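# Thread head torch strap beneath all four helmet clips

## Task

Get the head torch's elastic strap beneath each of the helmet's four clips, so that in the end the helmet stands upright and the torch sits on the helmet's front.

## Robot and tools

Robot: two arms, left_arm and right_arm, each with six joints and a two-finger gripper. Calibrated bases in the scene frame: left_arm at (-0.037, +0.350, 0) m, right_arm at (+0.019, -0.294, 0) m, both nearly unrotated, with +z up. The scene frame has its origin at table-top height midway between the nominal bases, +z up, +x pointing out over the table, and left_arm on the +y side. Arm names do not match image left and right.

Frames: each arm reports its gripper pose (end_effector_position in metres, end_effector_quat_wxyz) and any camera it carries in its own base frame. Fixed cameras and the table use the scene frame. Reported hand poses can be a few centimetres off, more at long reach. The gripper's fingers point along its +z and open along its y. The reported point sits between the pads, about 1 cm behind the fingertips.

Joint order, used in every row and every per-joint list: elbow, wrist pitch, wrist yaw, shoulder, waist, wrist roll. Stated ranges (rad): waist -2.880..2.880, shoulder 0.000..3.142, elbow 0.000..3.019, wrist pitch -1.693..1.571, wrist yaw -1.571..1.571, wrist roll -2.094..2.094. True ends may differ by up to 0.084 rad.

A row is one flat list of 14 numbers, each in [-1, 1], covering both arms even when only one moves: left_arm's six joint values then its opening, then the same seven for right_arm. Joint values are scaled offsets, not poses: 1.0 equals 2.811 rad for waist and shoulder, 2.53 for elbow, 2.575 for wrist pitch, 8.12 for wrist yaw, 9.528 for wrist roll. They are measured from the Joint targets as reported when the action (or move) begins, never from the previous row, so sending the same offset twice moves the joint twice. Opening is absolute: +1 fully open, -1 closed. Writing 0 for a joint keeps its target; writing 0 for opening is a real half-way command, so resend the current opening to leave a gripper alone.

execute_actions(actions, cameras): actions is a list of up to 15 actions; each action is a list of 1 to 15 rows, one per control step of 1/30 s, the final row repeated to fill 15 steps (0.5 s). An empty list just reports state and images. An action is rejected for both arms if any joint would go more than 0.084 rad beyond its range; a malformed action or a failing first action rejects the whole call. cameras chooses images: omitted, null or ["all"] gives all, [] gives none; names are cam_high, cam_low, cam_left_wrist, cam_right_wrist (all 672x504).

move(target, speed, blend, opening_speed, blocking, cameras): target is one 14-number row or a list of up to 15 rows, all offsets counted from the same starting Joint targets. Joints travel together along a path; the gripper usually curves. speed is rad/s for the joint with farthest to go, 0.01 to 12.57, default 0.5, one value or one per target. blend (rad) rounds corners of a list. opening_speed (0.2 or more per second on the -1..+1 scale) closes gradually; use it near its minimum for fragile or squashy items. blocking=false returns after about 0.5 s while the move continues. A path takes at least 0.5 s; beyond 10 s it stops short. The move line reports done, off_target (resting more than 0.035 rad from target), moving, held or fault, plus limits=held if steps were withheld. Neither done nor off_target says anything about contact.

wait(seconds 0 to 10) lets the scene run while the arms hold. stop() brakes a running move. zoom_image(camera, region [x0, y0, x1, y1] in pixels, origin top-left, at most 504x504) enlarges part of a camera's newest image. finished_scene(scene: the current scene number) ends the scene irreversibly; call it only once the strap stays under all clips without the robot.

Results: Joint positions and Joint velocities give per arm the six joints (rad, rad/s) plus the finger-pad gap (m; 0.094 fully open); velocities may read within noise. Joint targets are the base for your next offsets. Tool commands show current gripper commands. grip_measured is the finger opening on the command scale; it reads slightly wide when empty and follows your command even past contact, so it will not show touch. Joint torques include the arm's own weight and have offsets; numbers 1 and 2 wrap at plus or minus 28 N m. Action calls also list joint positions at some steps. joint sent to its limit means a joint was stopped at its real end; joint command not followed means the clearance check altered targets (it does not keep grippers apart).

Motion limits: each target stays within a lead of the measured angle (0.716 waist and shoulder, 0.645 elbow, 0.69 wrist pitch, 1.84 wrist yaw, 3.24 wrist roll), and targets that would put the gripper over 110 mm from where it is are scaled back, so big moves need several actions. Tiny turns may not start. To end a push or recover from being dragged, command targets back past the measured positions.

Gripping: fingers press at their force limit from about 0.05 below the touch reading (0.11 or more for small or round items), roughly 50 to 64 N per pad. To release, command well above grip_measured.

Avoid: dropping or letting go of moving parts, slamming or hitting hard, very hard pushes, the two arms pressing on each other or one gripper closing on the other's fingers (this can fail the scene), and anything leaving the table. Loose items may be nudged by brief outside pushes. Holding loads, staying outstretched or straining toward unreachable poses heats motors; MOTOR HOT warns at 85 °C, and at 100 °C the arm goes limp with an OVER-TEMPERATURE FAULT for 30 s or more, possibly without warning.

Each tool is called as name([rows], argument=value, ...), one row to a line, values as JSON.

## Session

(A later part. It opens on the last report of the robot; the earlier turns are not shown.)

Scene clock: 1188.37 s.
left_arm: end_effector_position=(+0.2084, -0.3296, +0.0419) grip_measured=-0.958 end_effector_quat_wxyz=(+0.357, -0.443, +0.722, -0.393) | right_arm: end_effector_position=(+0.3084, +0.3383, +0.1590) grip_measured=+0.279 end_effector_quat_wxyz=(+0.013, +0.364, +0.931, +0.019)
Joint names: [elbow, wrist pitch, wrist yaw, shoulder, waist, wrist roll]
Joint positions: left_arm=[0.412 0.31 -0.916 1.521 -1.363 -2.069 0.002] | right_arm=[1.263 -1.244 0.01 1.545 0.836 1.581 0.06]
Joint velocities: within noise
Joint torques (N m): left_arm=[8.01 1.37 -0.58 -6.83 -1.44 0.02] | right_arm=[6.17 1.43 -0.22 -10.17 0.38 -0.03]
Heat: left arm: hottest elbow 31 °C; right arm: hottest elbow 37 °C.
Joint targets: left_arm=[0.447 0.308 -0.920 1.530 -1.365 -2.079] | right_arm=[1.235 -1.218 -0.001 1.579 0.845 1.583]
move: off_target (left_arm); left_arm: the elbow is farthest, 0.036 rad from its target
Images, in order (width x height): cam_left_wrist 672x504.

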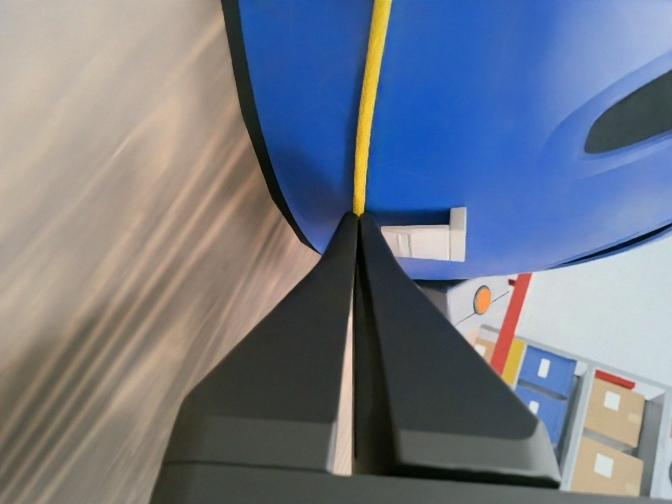

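wait(seconds=0.1, cameras=["cam_high", "cam_left_wrist", "cam_right_wrist"])

zoom_image(camera="cam_high", region=[340, 230, 470, 340])

zoom_image(camera="cam_right_wrist", region=[520, 0, 672, 220])

Scene clock: 1216.87 s.
left_arm: end_effector_position=(+0.2084, -0.3295, +0.0419) grip_measured=-0.958 end_effector_quat_wxyz=(+0.357, -0.444, +0.722, -0.393) | right_arm: end_effector_position=(+0.3084, +0.3383, +0.1590) grip_measured=+0.279 end_effector_quat_wxyz=(+0.013, +0.364, +0.931, +0.019)
Joint names: [elbow, wrist pitch, wrist yaw, shoulder, waist, wrist roll]
Joint positions: left_arm=[0.412 0.31 -0.917 1.521 -1.363 -2.07 0.002] | right_arm=[1.263 -1.244 0.01 1.545 0.836 1.581 0.06]
Joint velocities: within noise
Joint torques (N m): left_arm=[7.98 1.37 -0.57 -6.89 -1.44 0.03] | right_arm=[6.17 1.42 -0.22 -10.17 0.26 -0.03]
Heat: left arm: hottest elbow 31 °C; right arm: hottest elbow 37 °C.
Joint targets: left_arm=[0.447 0.308 -0.920 1.530 -1.365 -2.079] | right_arm=[1.235 -1.218 -0.001 1.579 0.845 1.583]
Tool commands: left_gripper/opening=-1.0 right_gripper/opening=+0.28
wait: 0.10 s; at rest from the start
Images, in order (width x height): cam_high 672x504, cam_left_wrist 672x504, cam_right_wrist 672x504.

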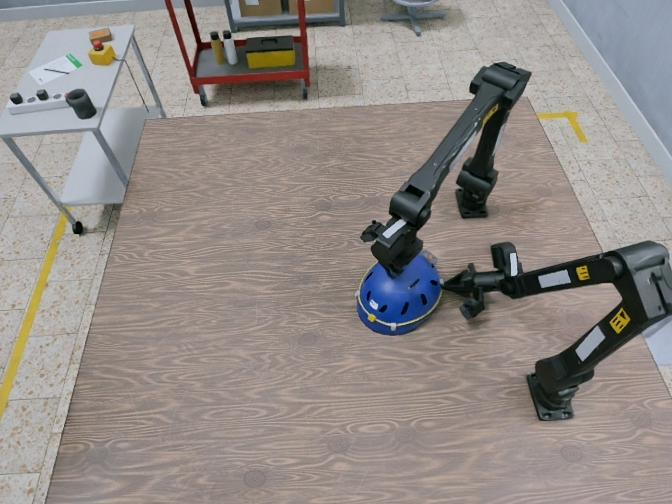

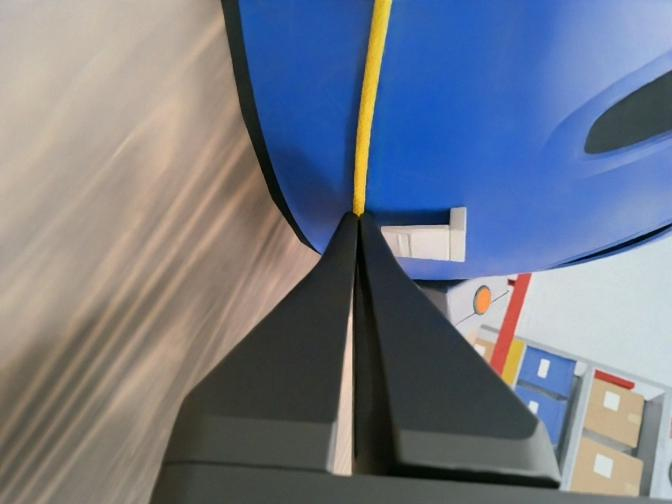

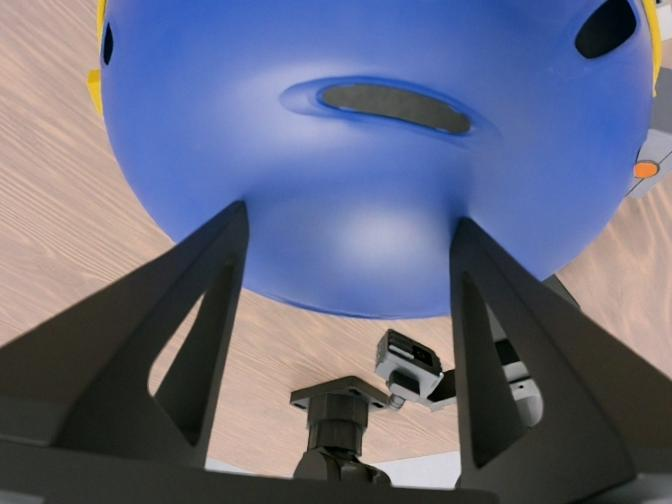

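Scaled by 3.877 from the camera's 672x504 image, which has a finer 960x720 frame.

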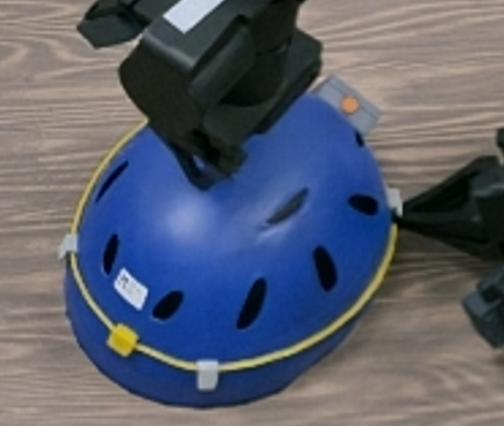

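Scaled by 2.291 from the camera's 672x504 image, which has a finer 960x720 frame.

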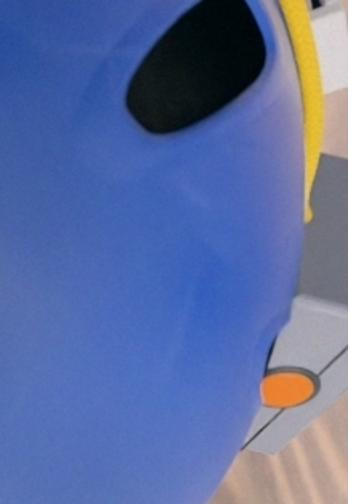

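move(target=[-0.01937, 0.01243, 0.00179, -0.01352, 0.00797, 0, -1.0, 0, 0, 0, 0, 0, 0, 0.28], speed=0.1, cameras=["cam_left_wrist", "cam_high"])

zoom_image(camera="cam_left_wrist", region=[300, 150, 540, 330])

zoom_image(camera="cam_high", region=[340, 230, 470, 340])

Scene clock: 1227.40 s.
left_arm: end_effector_position=(+0.2092, -0.3256, +0.0435) grip_measured=-0.958 end_effector_quat_wxyz=(+0.350, -0.448, +0.720, -0.398) | right_arm: end_effector_position=(+0.3085, +0.3384, +0.1590) grip_measured=+0.279 end_effector_quat_wxyz=(+0.013, +0.364, +0.931, +0.019)
Joint names: [elbow, wrist pitch, wrist yaw, shoulder, waist, wrist roll]
Joint positions: left_arm=[0.396 0.324 -0.902 1.505 -1.355 -2.07 0.002] | right_arm=[1.263 -1.244 0.01 1.545 0.836 1.581 0.06]
Joint velocities: within noise
Joint torques (N m): left_arm=[5.05 2.18 -0.54 -8.53 -0.21 0.03] | right_arm=[6.16 1.39 -0.22 -10.23 0.21 -0.03]
Heat: left arm: hottest elbow 31 °C; right arm: hottest elbow 37 °C.
Joint targets: left_arm=[0.398 0.340 -0.905 1.492 -1.343 -2.080] | right_arm=[1.235 -1.219 -0.001 1.579 0.845 1.583]
move: done
Images, in order (width x height): cam_high 672x504, cam_left_wrist 672x504.

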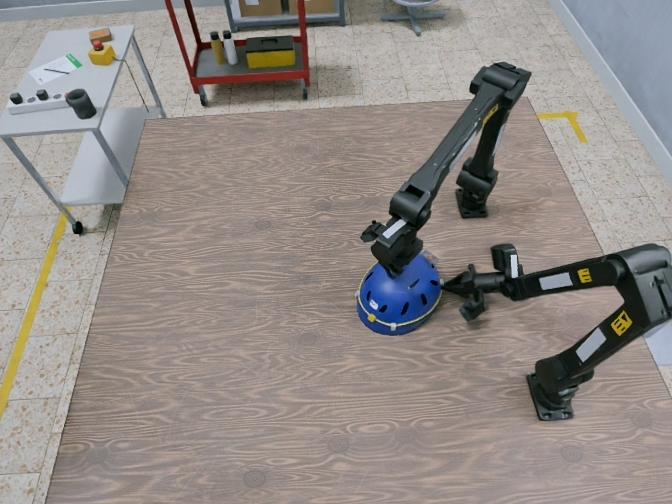

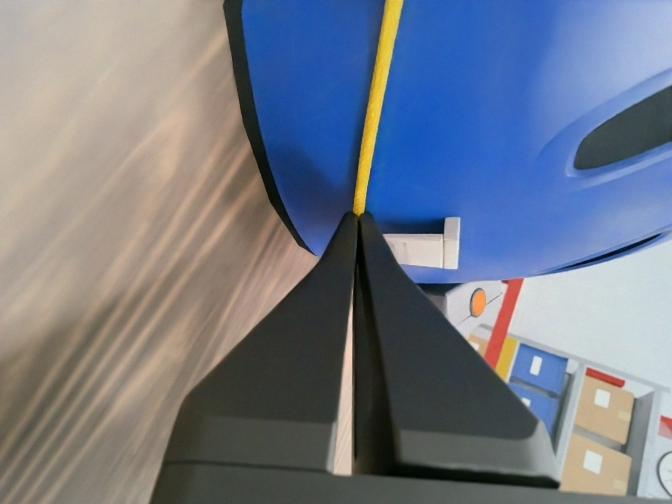

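Scaled by 2.100 from the camera's 672x504 image, which has a finer 960x720 frame.

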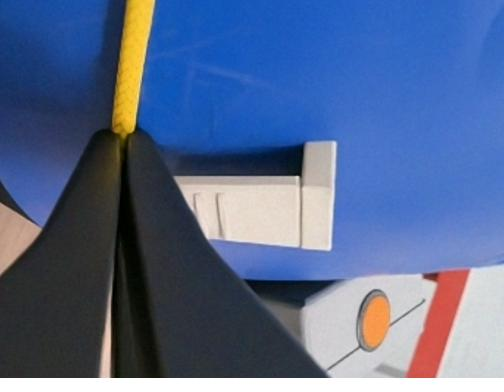

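Scaled by 3.877 from the camera's 672x504 image, which has a finer 960x720 frame.

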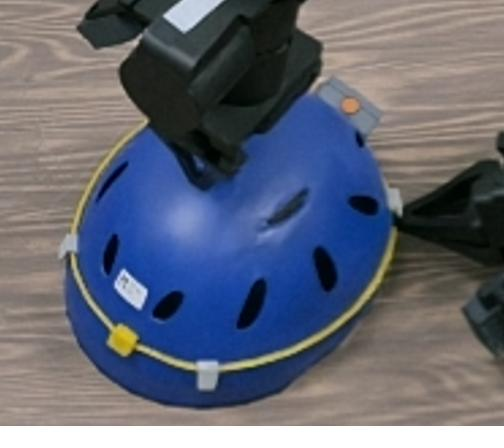

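move(target=[-0.0079, 0.0055, -0.0007, -0.0036, 0.0057, 0, -1.0, 0, 0, 0, 0, 0, 0, 0.28], speed=0.1, cameras=["cam_left_wrist", "cam_high"])

zoom_image(camera="cam_left_wrist", region=[300, 150, 540, 330])

zoom_image(camera="cam_high", region=[340, 230, 470, 340])

Scene clock: 1234.90 s.
left_arm: end_effector_position=(+0.2108, -0.3186, +0.0436) grip_measured=-0.958 end_effector_quat_wxyz=(+0.351, -0.452, +0.716, -0.400) | right_arm: end_effector_position=(+0.3090, +0.3406, +0.1591) grip_measured=+0.279 end_effector_quat_wxyz=(+0.011, +0.364, +0.931, +0.024)
Joint names: [elbow, wrist pitch, wrist yaw, shoulder, waist, wrist roll]
Joint positions: left_arm=[0.379 0.34 -0.902 1.495 -1.346 -2.07 0.002] | right_arm=[1.263 -1.235 0.003 1.545 0.836 1.581 0.06]
Joint velocities: within noise
Joint torques (N m): left_arm=[4.78 2.14 -0.74 -8.35 0.56 0.03] | right_arm=[6.16 1.03 0.01 -10.05 0.26 -0.03]
Heat: left arm: hottest elbow 31 °C; right arm: hottest elbow 37 °C.
Joint targets: left_arm=[0.378 0.354 -0.911 1.482 -1.327 -2.080] | right_arm=[1.235 -1.219 -0.001 1.579 0.845 1.583]
move: done
Images, in order (width x height): cam_high 672x504, cam_left_wrist 672x504.

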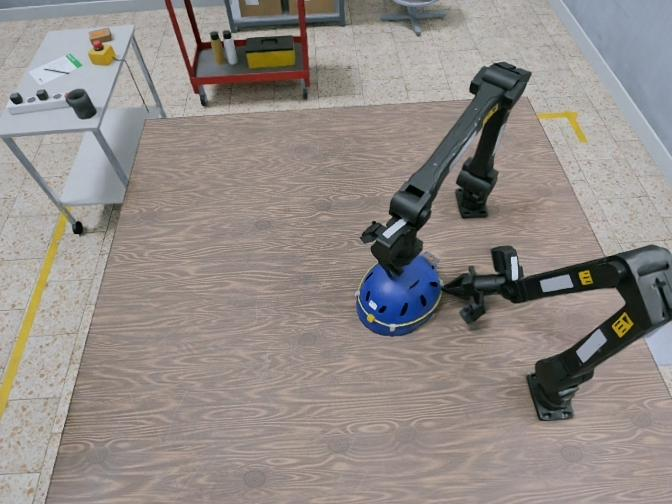

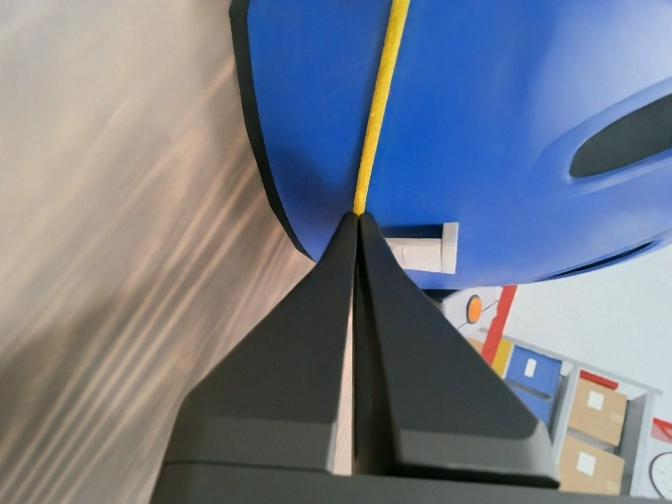

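Scaled by 2.100 from the camera's 672x504 image, which has a finer 960x720 frame.

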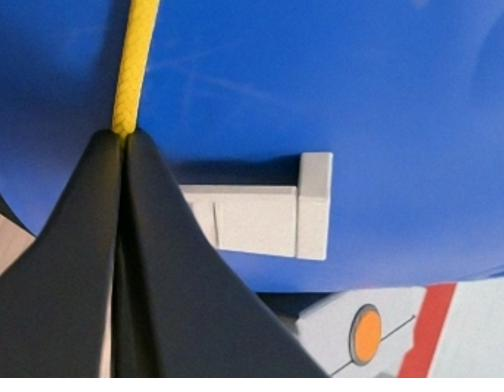

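Scaled by 3.877 from the camera's 672x504 image, which has a finer 960x720 frame.

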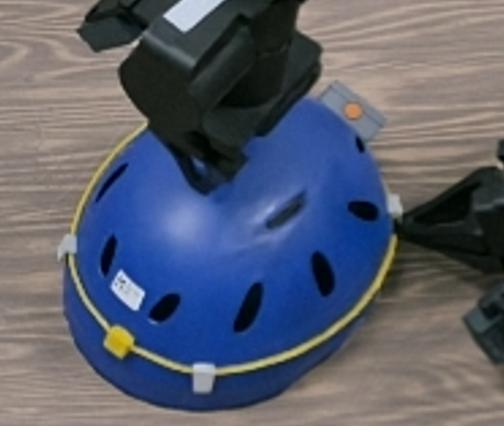

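move(target=[0, 0, 0, 0, 0, 0, -1.0, 0, 0, 0, 0.0178, 0, 0, 0.28], speed=0.1, cameras=["cam_high"])

Scene clock: 1261.10 s.
left_arm: end_effector_position=(+0.2108, -0.3186, +0.0436) grip_measured=-0.958 end_effector_quat_wxyz=(+0.351, -0.452, +0.716, -0.400) | right_arm: end_effector_position=(+0.3091, +0.3407, +0.1579) grip_measured=+0.279 end_effector_quat_wxyz=(+0.011, +0.364, +0.931, +0.023)
Joint names: [elbow, wrist pitch, wrist yaw, shoulder, waist, wrist roll]
Joint positions: left_arm=[0.379 0.34 -0.902 1.495 -1.346 -2.07 0.002] | right_arm=[1.263 -1.235 0.003 1.547 0.836 1.581 0.06]
Joint velocities: within noise
Joint torques (N m): left_arm=[4.79 2.13 -0.74 -8.23 0.44 0.02] | right_arm=[6.19 1.05 0.01 -6.12 0.32 -0.02]
Heat: left arm: hottest elbow 30 °C; right arm: hottest elbow 37 °C.
Joint targets: left_arm=[0.378 0.354 -0.911 1.482 -1.327 -2.080] | right_arm=[1.235 -1.219 -0.001 1.629 0.845 1.583]
move: off_target (right_arm); right_arm: the shoulder is farthest, 0.082 rad from its target
Images, in order (width x height): cam_high 672x504.

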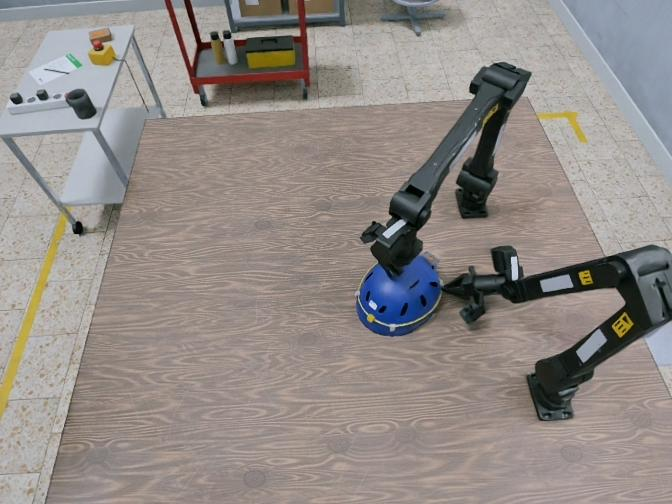

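move(target=[-0.0078, 0.0064, 0.0004, -0.0012, 0.0046, 0, -1.0, 0, 0, 0, 0, 0, 0, 0.28], speed=0.08, cameras=["cam_left_wrist", "cam_high", "cam_right_wrist"])

zoom_image(camera="cam_left_wrist", region=[300, 150, 540, 330])

zoom_image(camera="cam_high", region=[340, 230, 470, 340])

Scene clock: 1270.63 s.
left_arm: end_effector_position=(+0.2123, -0.3136, +0.0440) grip_measured=-0.958 end_effector_quat_wxyz=(+0.349, -0.456, +0.712, -0.404) | right_arm: end_effector_position=(+0.3090, +0.3407, +0.1578) grip_measured=+0.279 end_effector_quat_wxyz=(+0.010, +0.364, +0.931, +0.023)
Joint names: [elbow, wrist pitch, wrist yaw, shoulder, waist, wrist roll]
Joint positions: left_arm=[0.364 0.36 -0.899 1.488 -1.338 -2.07 0.002] | right_arm=[1.263 -1.235 0.003 1.548 0.836 1.581 0.06]
Joint velocities: within noise
Joint torques (N m): left_arm=[4.29 2 -0.74 -7.77 0.79 0.03] | right_arm=[6.19 1.03 0.02 -6.24 0.38 -0.03]
Heat: left arm: hottest elbow 30 °C; right arm: hottest elbow 37 °C.
Joint targets: left_arm=[0.358 0.370 -0.908 1.478 -1.314 -2.080] | right_arm=[1.235 -1.219 -0.001 1.629 0.845 1.583]
move: off_target (right_arm); right_arm: the shoulder is farthest, 0.081 rad from its target
Images, in order (width x height): cam_high 672x504, cam_left_wrist 672x504, cam_right_wrist 672x504.

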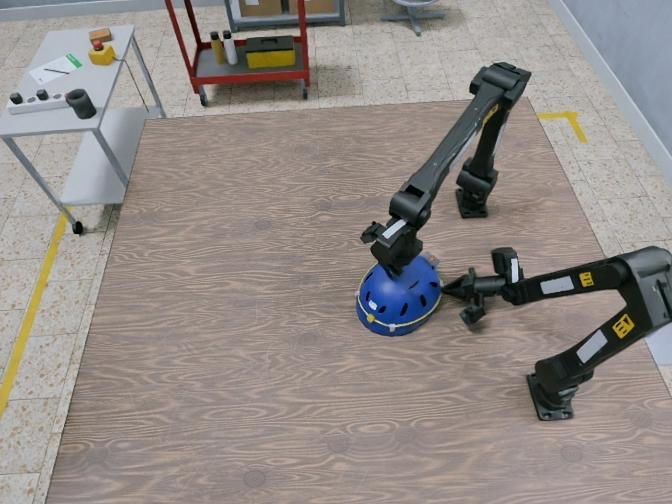

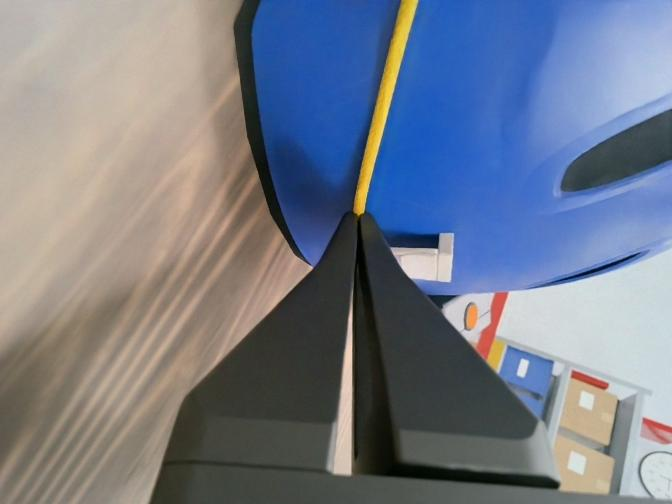

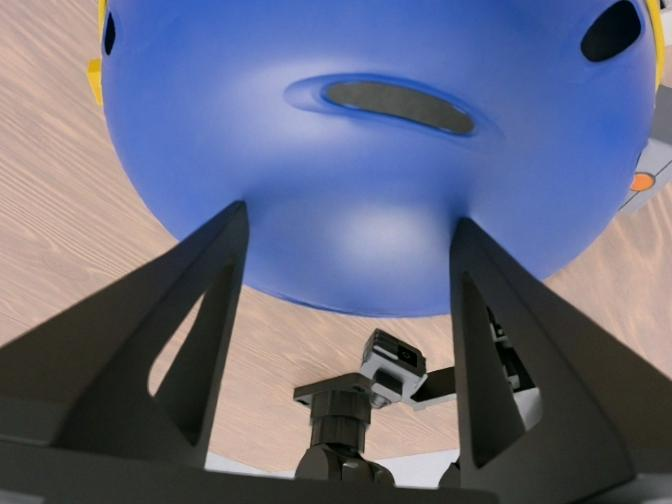

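Scaled by 2.100 from the camera's 672x504 image, which has a finer 960x720 frame.

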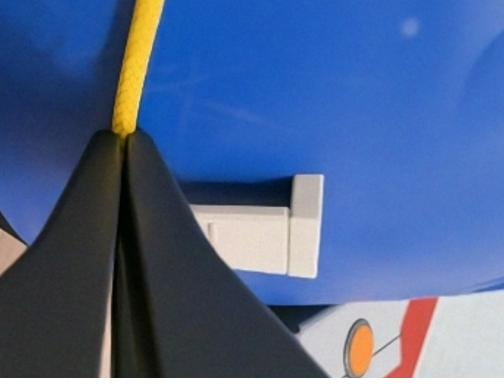

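Scaled by 3.877 from the camera's 672x504 image, which has a finer 960x720 frame.

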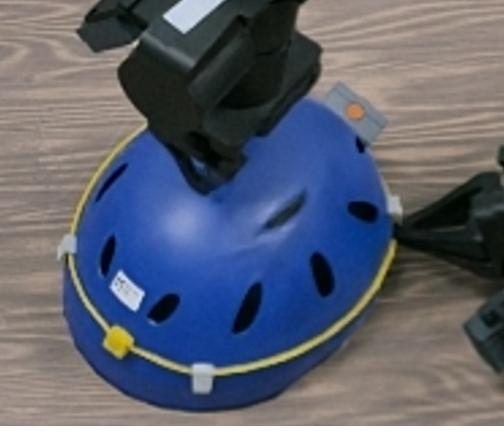

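move(target=[-0.0055, 0.0015, 0.0005, -0.0012, 0.0052, 0, -1.0, 0, 0, 0, 0, 0, 0, 0.28], speed=0.08, cameras=["cam_left_wrist", "cam_high", "cam_right_wrist"])

zoom_image(camera="cam_left_wrist", region=[300, 150, 540, 330])

zoom_image(camera="cam_high", region=[340, 230, 470, 340])

Scene clock: 1279.37 s.
left_arm: end_effector_position=(+0.2144, -0.3081, +0.0438) grip_measured=-0.958 end_effector_quat_wxyz=(+0.349, -0.460, +0.710, -0.404) | right_arm: end_effector_position=(+0.3101, +0.3420, +0.1579) grip_measured=+0.279 end_effector_quat_wxyz=(+0.011, +0.364, +0.931, +0.026)
Joint names: [elbow, wrist pitch, wrist yaw, shoulder, waist, wrist roll]
Joint positions: left_arm=[0.353 0.368 -0.896 1.48 -1.327 -2.07 0.002] | right_arm=[1.264 -1.23 0.003 1.549 0.836 1.581 0.06]
Joint velocities: within noise
Joint torques (N m): left_arm=[4.05 1.83 -0.72 -7.3 1.2 0.03] | right_arm=[6.15 0.8 0.02 -6.3 0.21 -0.03]
Heat: left arm: hottest shoulder 29 °C; right arm: hottest elbow 37 °C.
Joint targets: left_arm=[0.344 0.374 -0.904 1.475 -1.299 -2.080] | right_arm=[1.235 -1.219 -0.001 1.629 0.845 1.583]
move: off_target (right_arm); right_arm: the shoulder is farthest, 0.080 rad from its target
Images, in order (width x height): cam_high 672x504, cam_left_wrist 672x504, cam_right_wrist 672x504.

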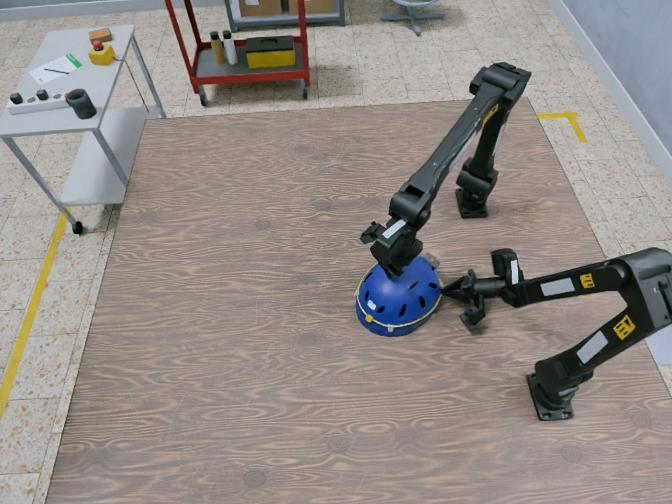

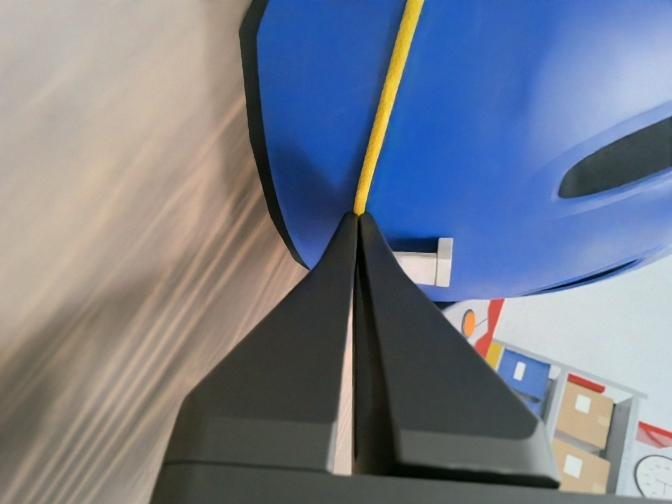

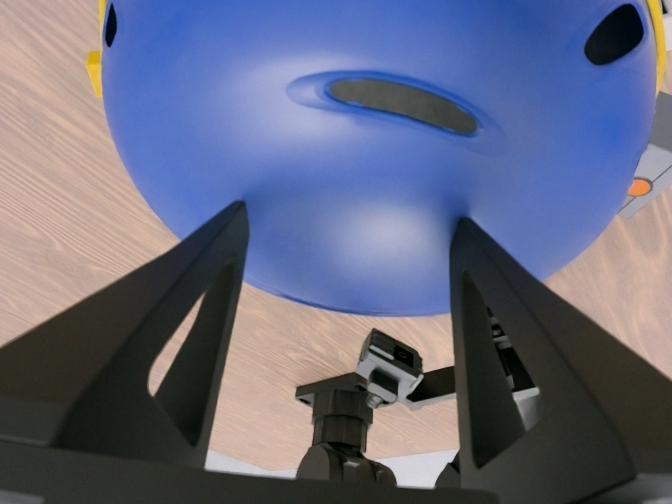

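Scaled by 2.100 from the camera's 672x504 image, which has a finer 960x720 frame.

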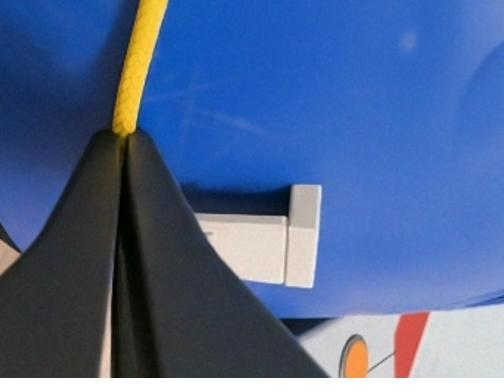

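Scaled by 3.877 from the camera's 672x504 image, which has a finer 960x720 frame.

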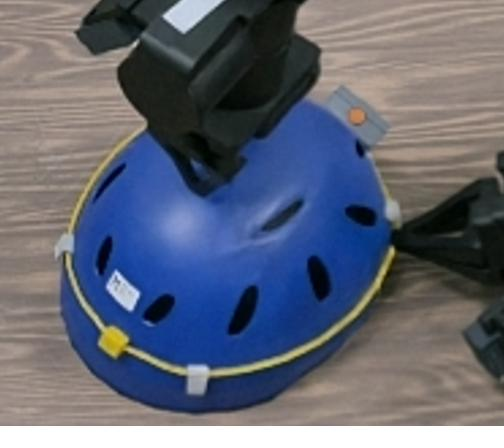

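move(target=[-0.0046, 0.0021, 0.0013, -0.0037, 0.0046, 0, -1.0, 0, 0, 0, 0, 0, 0, 0.28], speed=0.08, cameras=["cam_left_wrist", "cam_high", "cam_right_wrist"])

zoom_image(camera="cam_left_wrist", region=[300, 150, 540, 330])

zoom_image(camera="cam_high", region=[340, 230, 470, 340])

Scene clock: 1302.07 s.
left_arm: end_effector_position=(+0.2166, -0.3028, +0.0437) grip_measured=-0.958 end_effector_quat_wxyz=(+0.347, -0.464, +0.708, -0.404) | right_arm: end_effector_position=(+0.3110, +0.3430, +0.1579) grip_measured=+0.279 end_effector_quat_wxyz=(+0.012, +0.364, +0.931, +0.027)
Joint names: [elbow, wrist pitch, wrist yaw, shoulder, waist, wrist roll]
Joint positions: left_arm=[0.341 0.373 -0.885 1.469 -1.314 -2.07 0.002] | right_arm=[1.265 -1.226 0.003 1.55 0.836 1.581 0.06]
Joint velocities: within noise
Joint torques (N m): left_arm=[4.07 1.81 -0.7 -7.06 1.14 0.03] | right_arm=[6.05 0.65 0.03 -6.48 0.26 -0.03]
Heat: left arm: hottest shoulder 29 °C; right arm: hottest elbow 36 °C.
Joint targets: left_arm=[0.333 0.380 -0.893 1.465 -1.286 -2.080] | right_arm=[1.235 -1.219 -0.001 1.629 0.845 1.583]
move: off_target (right_arm); right_arm: the shoulder is farthest, 0.079 rad from its target
Images, in order (width x height): cam_high 672x504, cam_left_wrist 672x504, cam_right_wrist 672x504.

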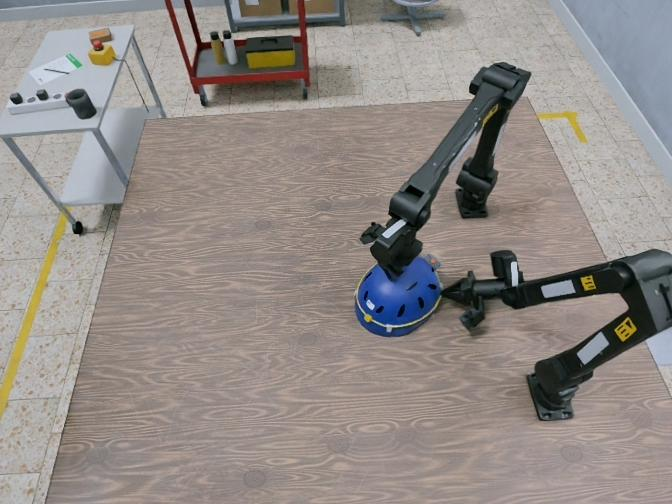

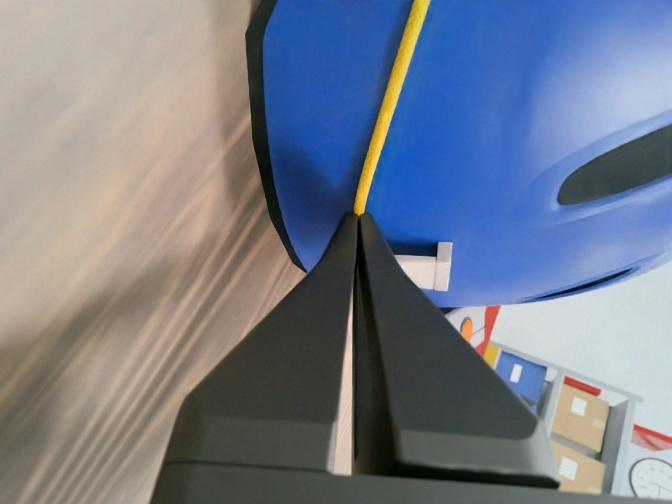

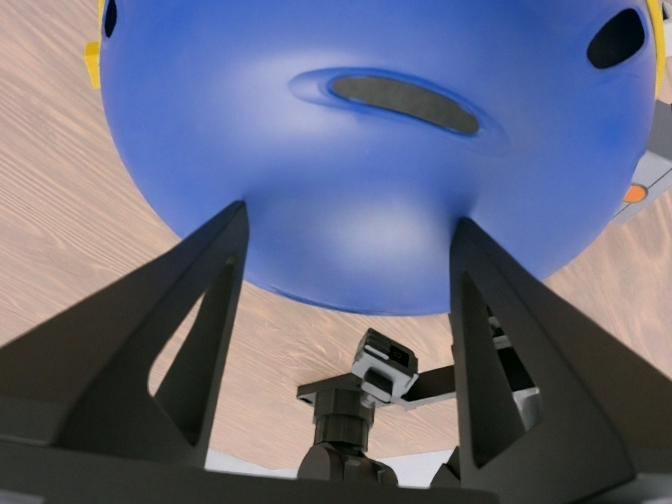

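Scaled by 2.100 from the camera's 672x504 image, which has a finer 960x720 frame.

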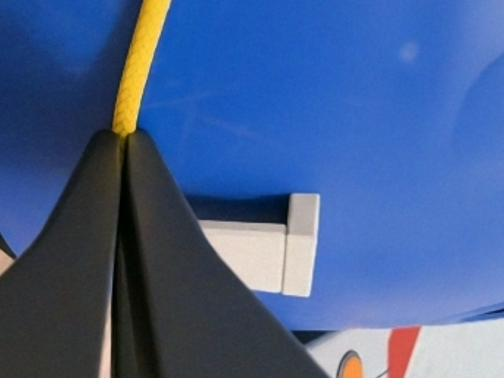

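Scaled by 3.877 from the camera's 672x504 image, which has a finer 960x720 frame.

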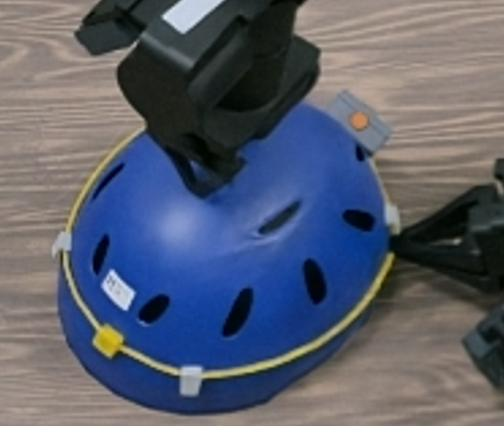

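move(target=[0.0075, -0.0117, 0.0006, -0.0082, 0.0010, 0, -1.0, 0, 0, 0, 0, 0, 0, 0.28], speed=0.06, cameras=["cam_left_wrist", "cam_high"])

zoom_image(camera="cam_left_wrist", region=[300, 150, 540, 330])

Scene clock: 1314.40 s.
left_arm: end_effector_position=(+0.2172, -0.3016, +0.0446) grip_measured=-0.958 end_effector_quat_wxyz=(+0.345, -0.465, +0.710, -0.401) | right_arm: end_effector_position=(+0.3110, +0.3430, +0.1577) grip_measured=+0.279 end_effector_quat_wxyz=(+0.012, +0.364, +0.931, +0.027)
Joint names: [elbow, wrist pitch, wrist yaw, shoulder, waist, wrist roll]
Joint positions: left_arm=[0.341 0.355 -0.876 1.456 -1.308 -2.07 0.002] | right_arm=[1.265 -1.226 0.003 1.55 0.836 1.581 0.06]
Joint velocities: within noise
Joint torques (N m): left_arm=[5.85 1.29 -0.86 -8 0.91 0.03] | right_arm=[6.02 0.62 0.03 -6.42 0.15 -0.03]
Heat: left arm: hottest shoulder 29 °C; right arm: hottest elbow 36 °C.
Joint targets: left_arm=[0.352 0.350 -0.888 1.441 -1.284 -2.080] | right_arm=[1.235 -1.219 -0.001 1.629 0.845 1.583]
move: off_target (right_arm); right_arm: the shoulder is farthest, 0.079 rad from its target
Images, in order (width x height): cam_high 672x504, cam_left_wrist 672x504.

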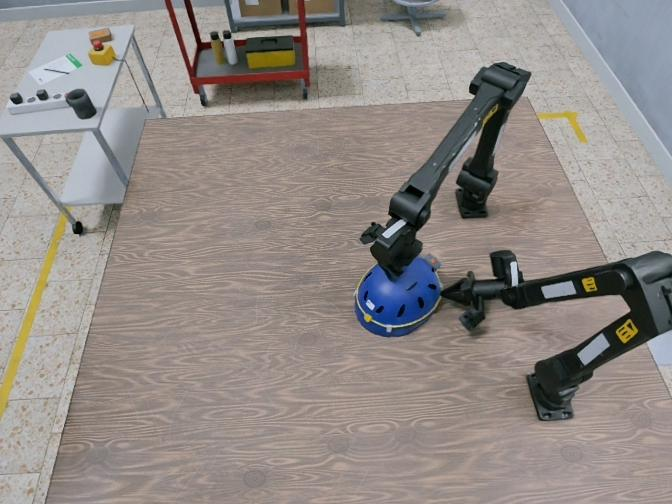

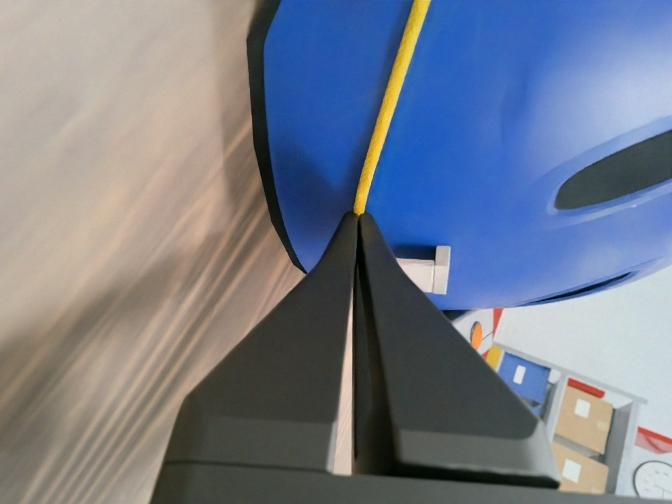

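Scaled by 2.100 from the camera's 672x504 image, which has a finer 960x720 frame.

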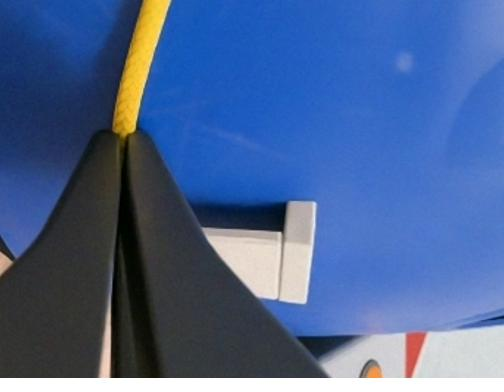

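move(target=[0.0016, -0.0025, 0, -0.0080, 0.0024, 0, -1.0, 0, 0, 0, 0, 0, 0, 0.28], speed=0.06, cameras=["cam_left_wrist", "cam_high"])

zoom_image(camera="cam_left_wrist", region=[300, 150, 540, 330])

zoom_image(camera="cam_high", region=[340, 230, 470, 340])

Scene clock: 1326.43 s.
left_arm: end_effector_position=(+0.2189, -0.2991, +0.0456) grip_measured=-0.959 end_effector_quat_wxyz=(+0.345, -0.466, +0.711, -0.397) | right_arm: end_effector_position=(+0.3116, +0.3438, +0.1579) grip_measured=+0.279 end_effector_quat_wxyz=(+0.012, +0.364, +0.931, +0.029)
Joint names: [elbow, wrist pitch, wrist yaw, shoulder, waist, wrist roll]
Joint positions: left_arm=[0.341 0.338 -0.872 1.445 -1.301 -2.07 0.002] | right_arm=[1.266 -1.223 0.002 1.55 0.836 1.581 0.06]
Joint velocities: within noise
Joint torques (N m): left_arm=[6.23 1.77 -1 -8.82 0.79 0.03] | right_arm=[6.01 0.5 0.05 -6.42 0.21 -0.03]
Heat: left arm: hottest shoulder 29 °C; right arm: hottest elbow 36 °C.
Joint targets: left_arm=[0.356 0.343 -0.889 1.419 -1.277 -2.080] | right_arm=[1.235 -1.219 -0.001 1.629 0.845 1.583]
move: off_target (right_arm); right_arm: the shoulder is farthest, 0.079 rad from its target
Images, in order (width x height): cam_high 672x504, cam_left_wrist 672x504.

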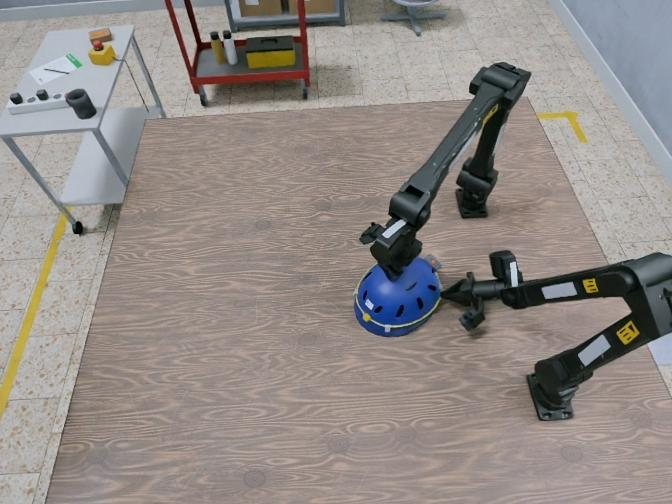

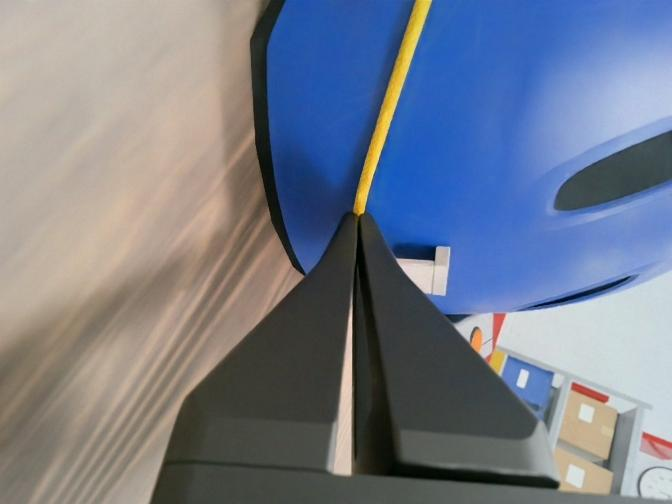

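Scaled by 2.100 from the camera's 672x504 image, which has a finer 960x720 frame.

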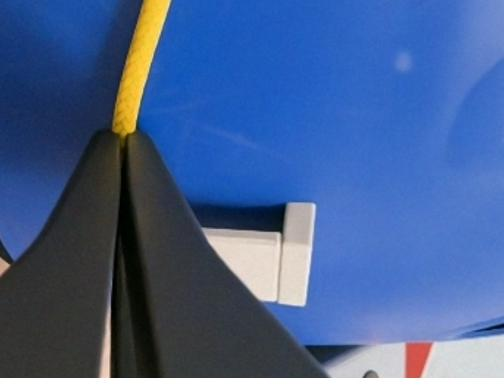

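Scaled by 3.877 from the camera's 672x504 image, which has a finer 960x720 frame.

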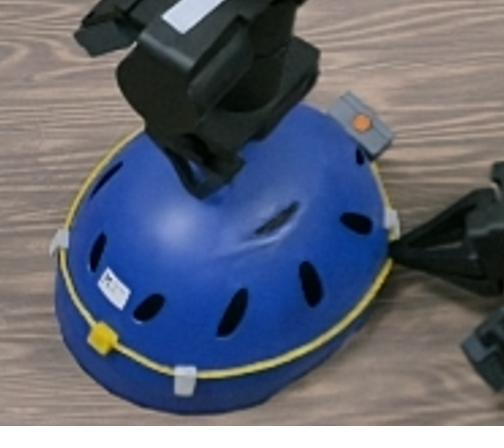

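move(target=[-0.01186, 0.0097, -0.0002, 0.0210, -0.0071, 0, -1.0, 0, 0, 0, 0, 0, 0, 0.28], speed=0.08, cameras=["cam_left_wrist", "cam_high"])

zoom_image(camera="cam_left_wrist", region=[300, 150, 540, 330])

zoom_image(camera="cam_high", region=[340, 230, 470, 340])

Scene clock: 1340.37 s.
left_arm: end_effector_position=(+0.2185, -0.2977, +0.0435) grip_measured=-0.959 end_effector_quat_wxyz=(+0.349, -0.467, +0.708, -0.400) | right_arm: end_effector_position=(+0.3116, +0.3438, +0.1579) grip_measured=+0.279 end_effector_quat_wxyz=(+0.012, +0.364, +0.931, +0.029)
Joint names: [elbow, wrist pitch, wrist yaw, shoulder, waist, wrist roll]
Joint positions: left_arm=[0.335 0.364 -0.883 1.46 -1.304 -2.07 0.002] | right_arm=[1.266 -1.223 0.002 1.55 0.836 1.581 0.06]
Joint velocities: within noise
Joint torques (N m): left_arm=[4.03 1.73 -0.66 -4.95 -0.62 0.03] | right_arm=[6.01 0.46 0.05 -6.48 0.26 -0.03]
Heat: left arm: hottest shoulder 29 °C; right arm: hottest elbow 36 °C.
Joint targets: left_arm=[0.326 0.368 -0.890 1.478 -1.297 -2.080] | right_arm=[1.235 -1.219 -0.001 1.629 0.845 1.583]
move: off_target (right_arm); right_arm: the shoulder is farthest, 0.079 rad from its target
Images, in order (width x height): cam_high 672x504, cam_left_wrist 672x504.

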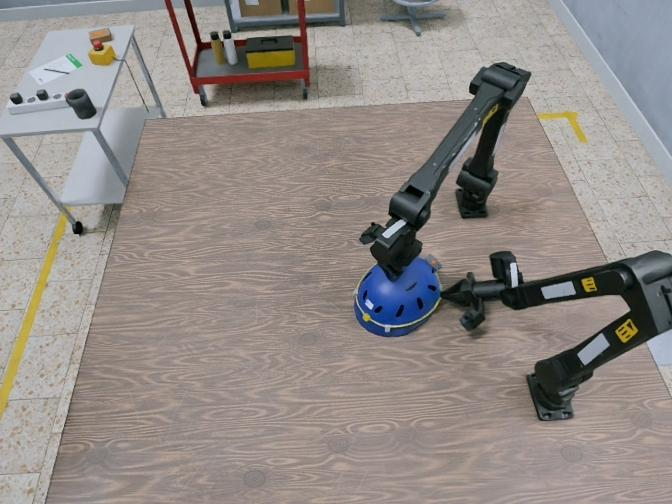

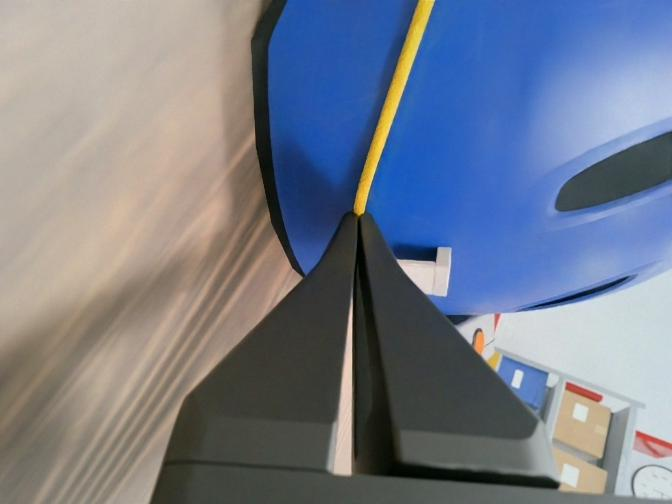

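Scaled by 2.100 from the camera's 672x504 image, which has a finer 960x720 frame.

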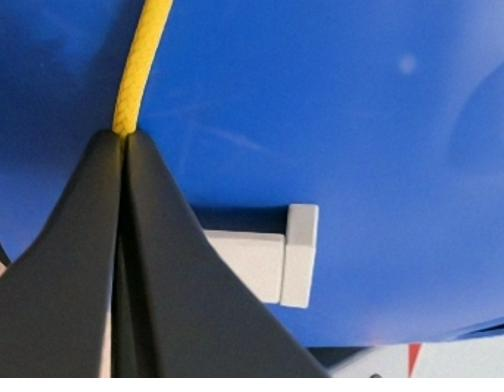

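Scaled by 3.877 from the camera's 672x504 image, which has a finer 960x720 frame.

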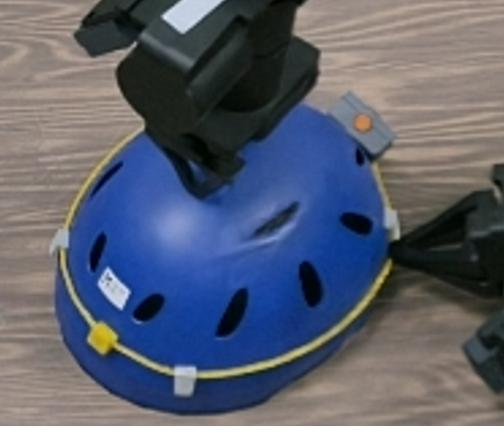

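move(target=[-0.0079, 0.0070, 0.0015, -0.0010, 0.0089, 0, -1.0, 0, 0, 0, 0, 0, 0, 0.28], speed=0.08, cameras=["cam_left_wrist", "cam_high"])

zoom_image(camera="cam_left_wrist", region=[300, 150, 540, 330])

zoom_image(camera="cam_high", region=[340, 230, 470, 340])

Scene clock: 1345.23 s.
left_arm: end_effector_position=(+0.2194, -0.2932, +0.0407) grip_measured=-0.959 end_effector_quat_wxyz=(+0.345, -0.470, +0.707, -0.401) | right_arm: end_effector_position=(+0.3116, +0.3438, +0.1579) grip_measured=+0.279 end_effector_quat_wxyz=(+0.012, +0.364, +0.931, +0.029)
Joint names: [elbow, wrist pitch, wrist yaw, shoulder, waist, wrist roll]
Joint positions: left_arm=[0.321 0.385 -0.872 1.461 -1.295 -2.07 0.002] | right_arm=[1.266 -1.223 0.002 1.55 0.836 1.581 0.06]
Joint velocities: within noise
Joint torques (N m): left_arm=[3.4 1.54 -0.62 -5.19 0.73 0.03] | right_arm=[5.98 0.47 0.05 -6.53 0.32 -0.03]
Heat: left arm: hottest shoulder 29 °C; right arm: hottest elbow 36 °C.
Joint targets: left_arm=[0.306 0.386 -0.878 1.475 -1.272 -2.080] | right_arm=[1.235 -1.219 0.000 1.629 0.845 1.583]
move: off_target (right_arm); right_arm: the shoulder is farthest, 0.079 rad from its target
Images, in order (width x height): cam_high 672x504, cam_left_wrist 672x504.

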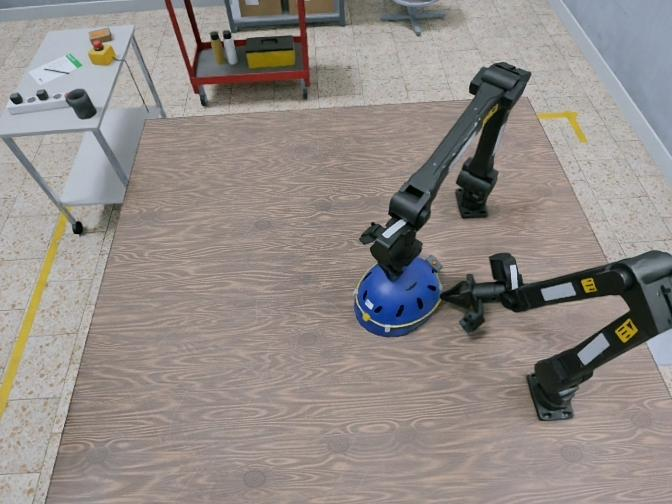

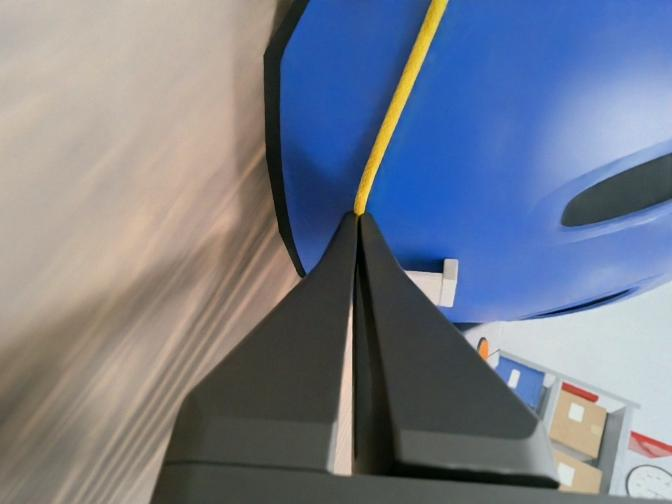

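Scaled by 2.100 from the camera's 672x504 image, which has a finer 960x720 frame.

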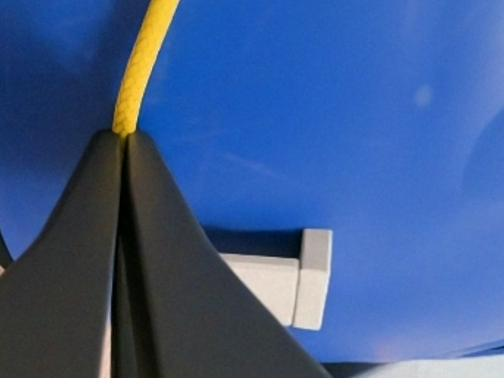

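Scaled by 3.877 from the camera's 672x504 image, which has a finer 960x720 frame.

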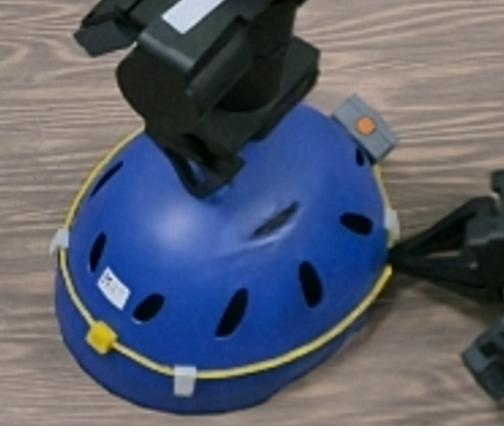

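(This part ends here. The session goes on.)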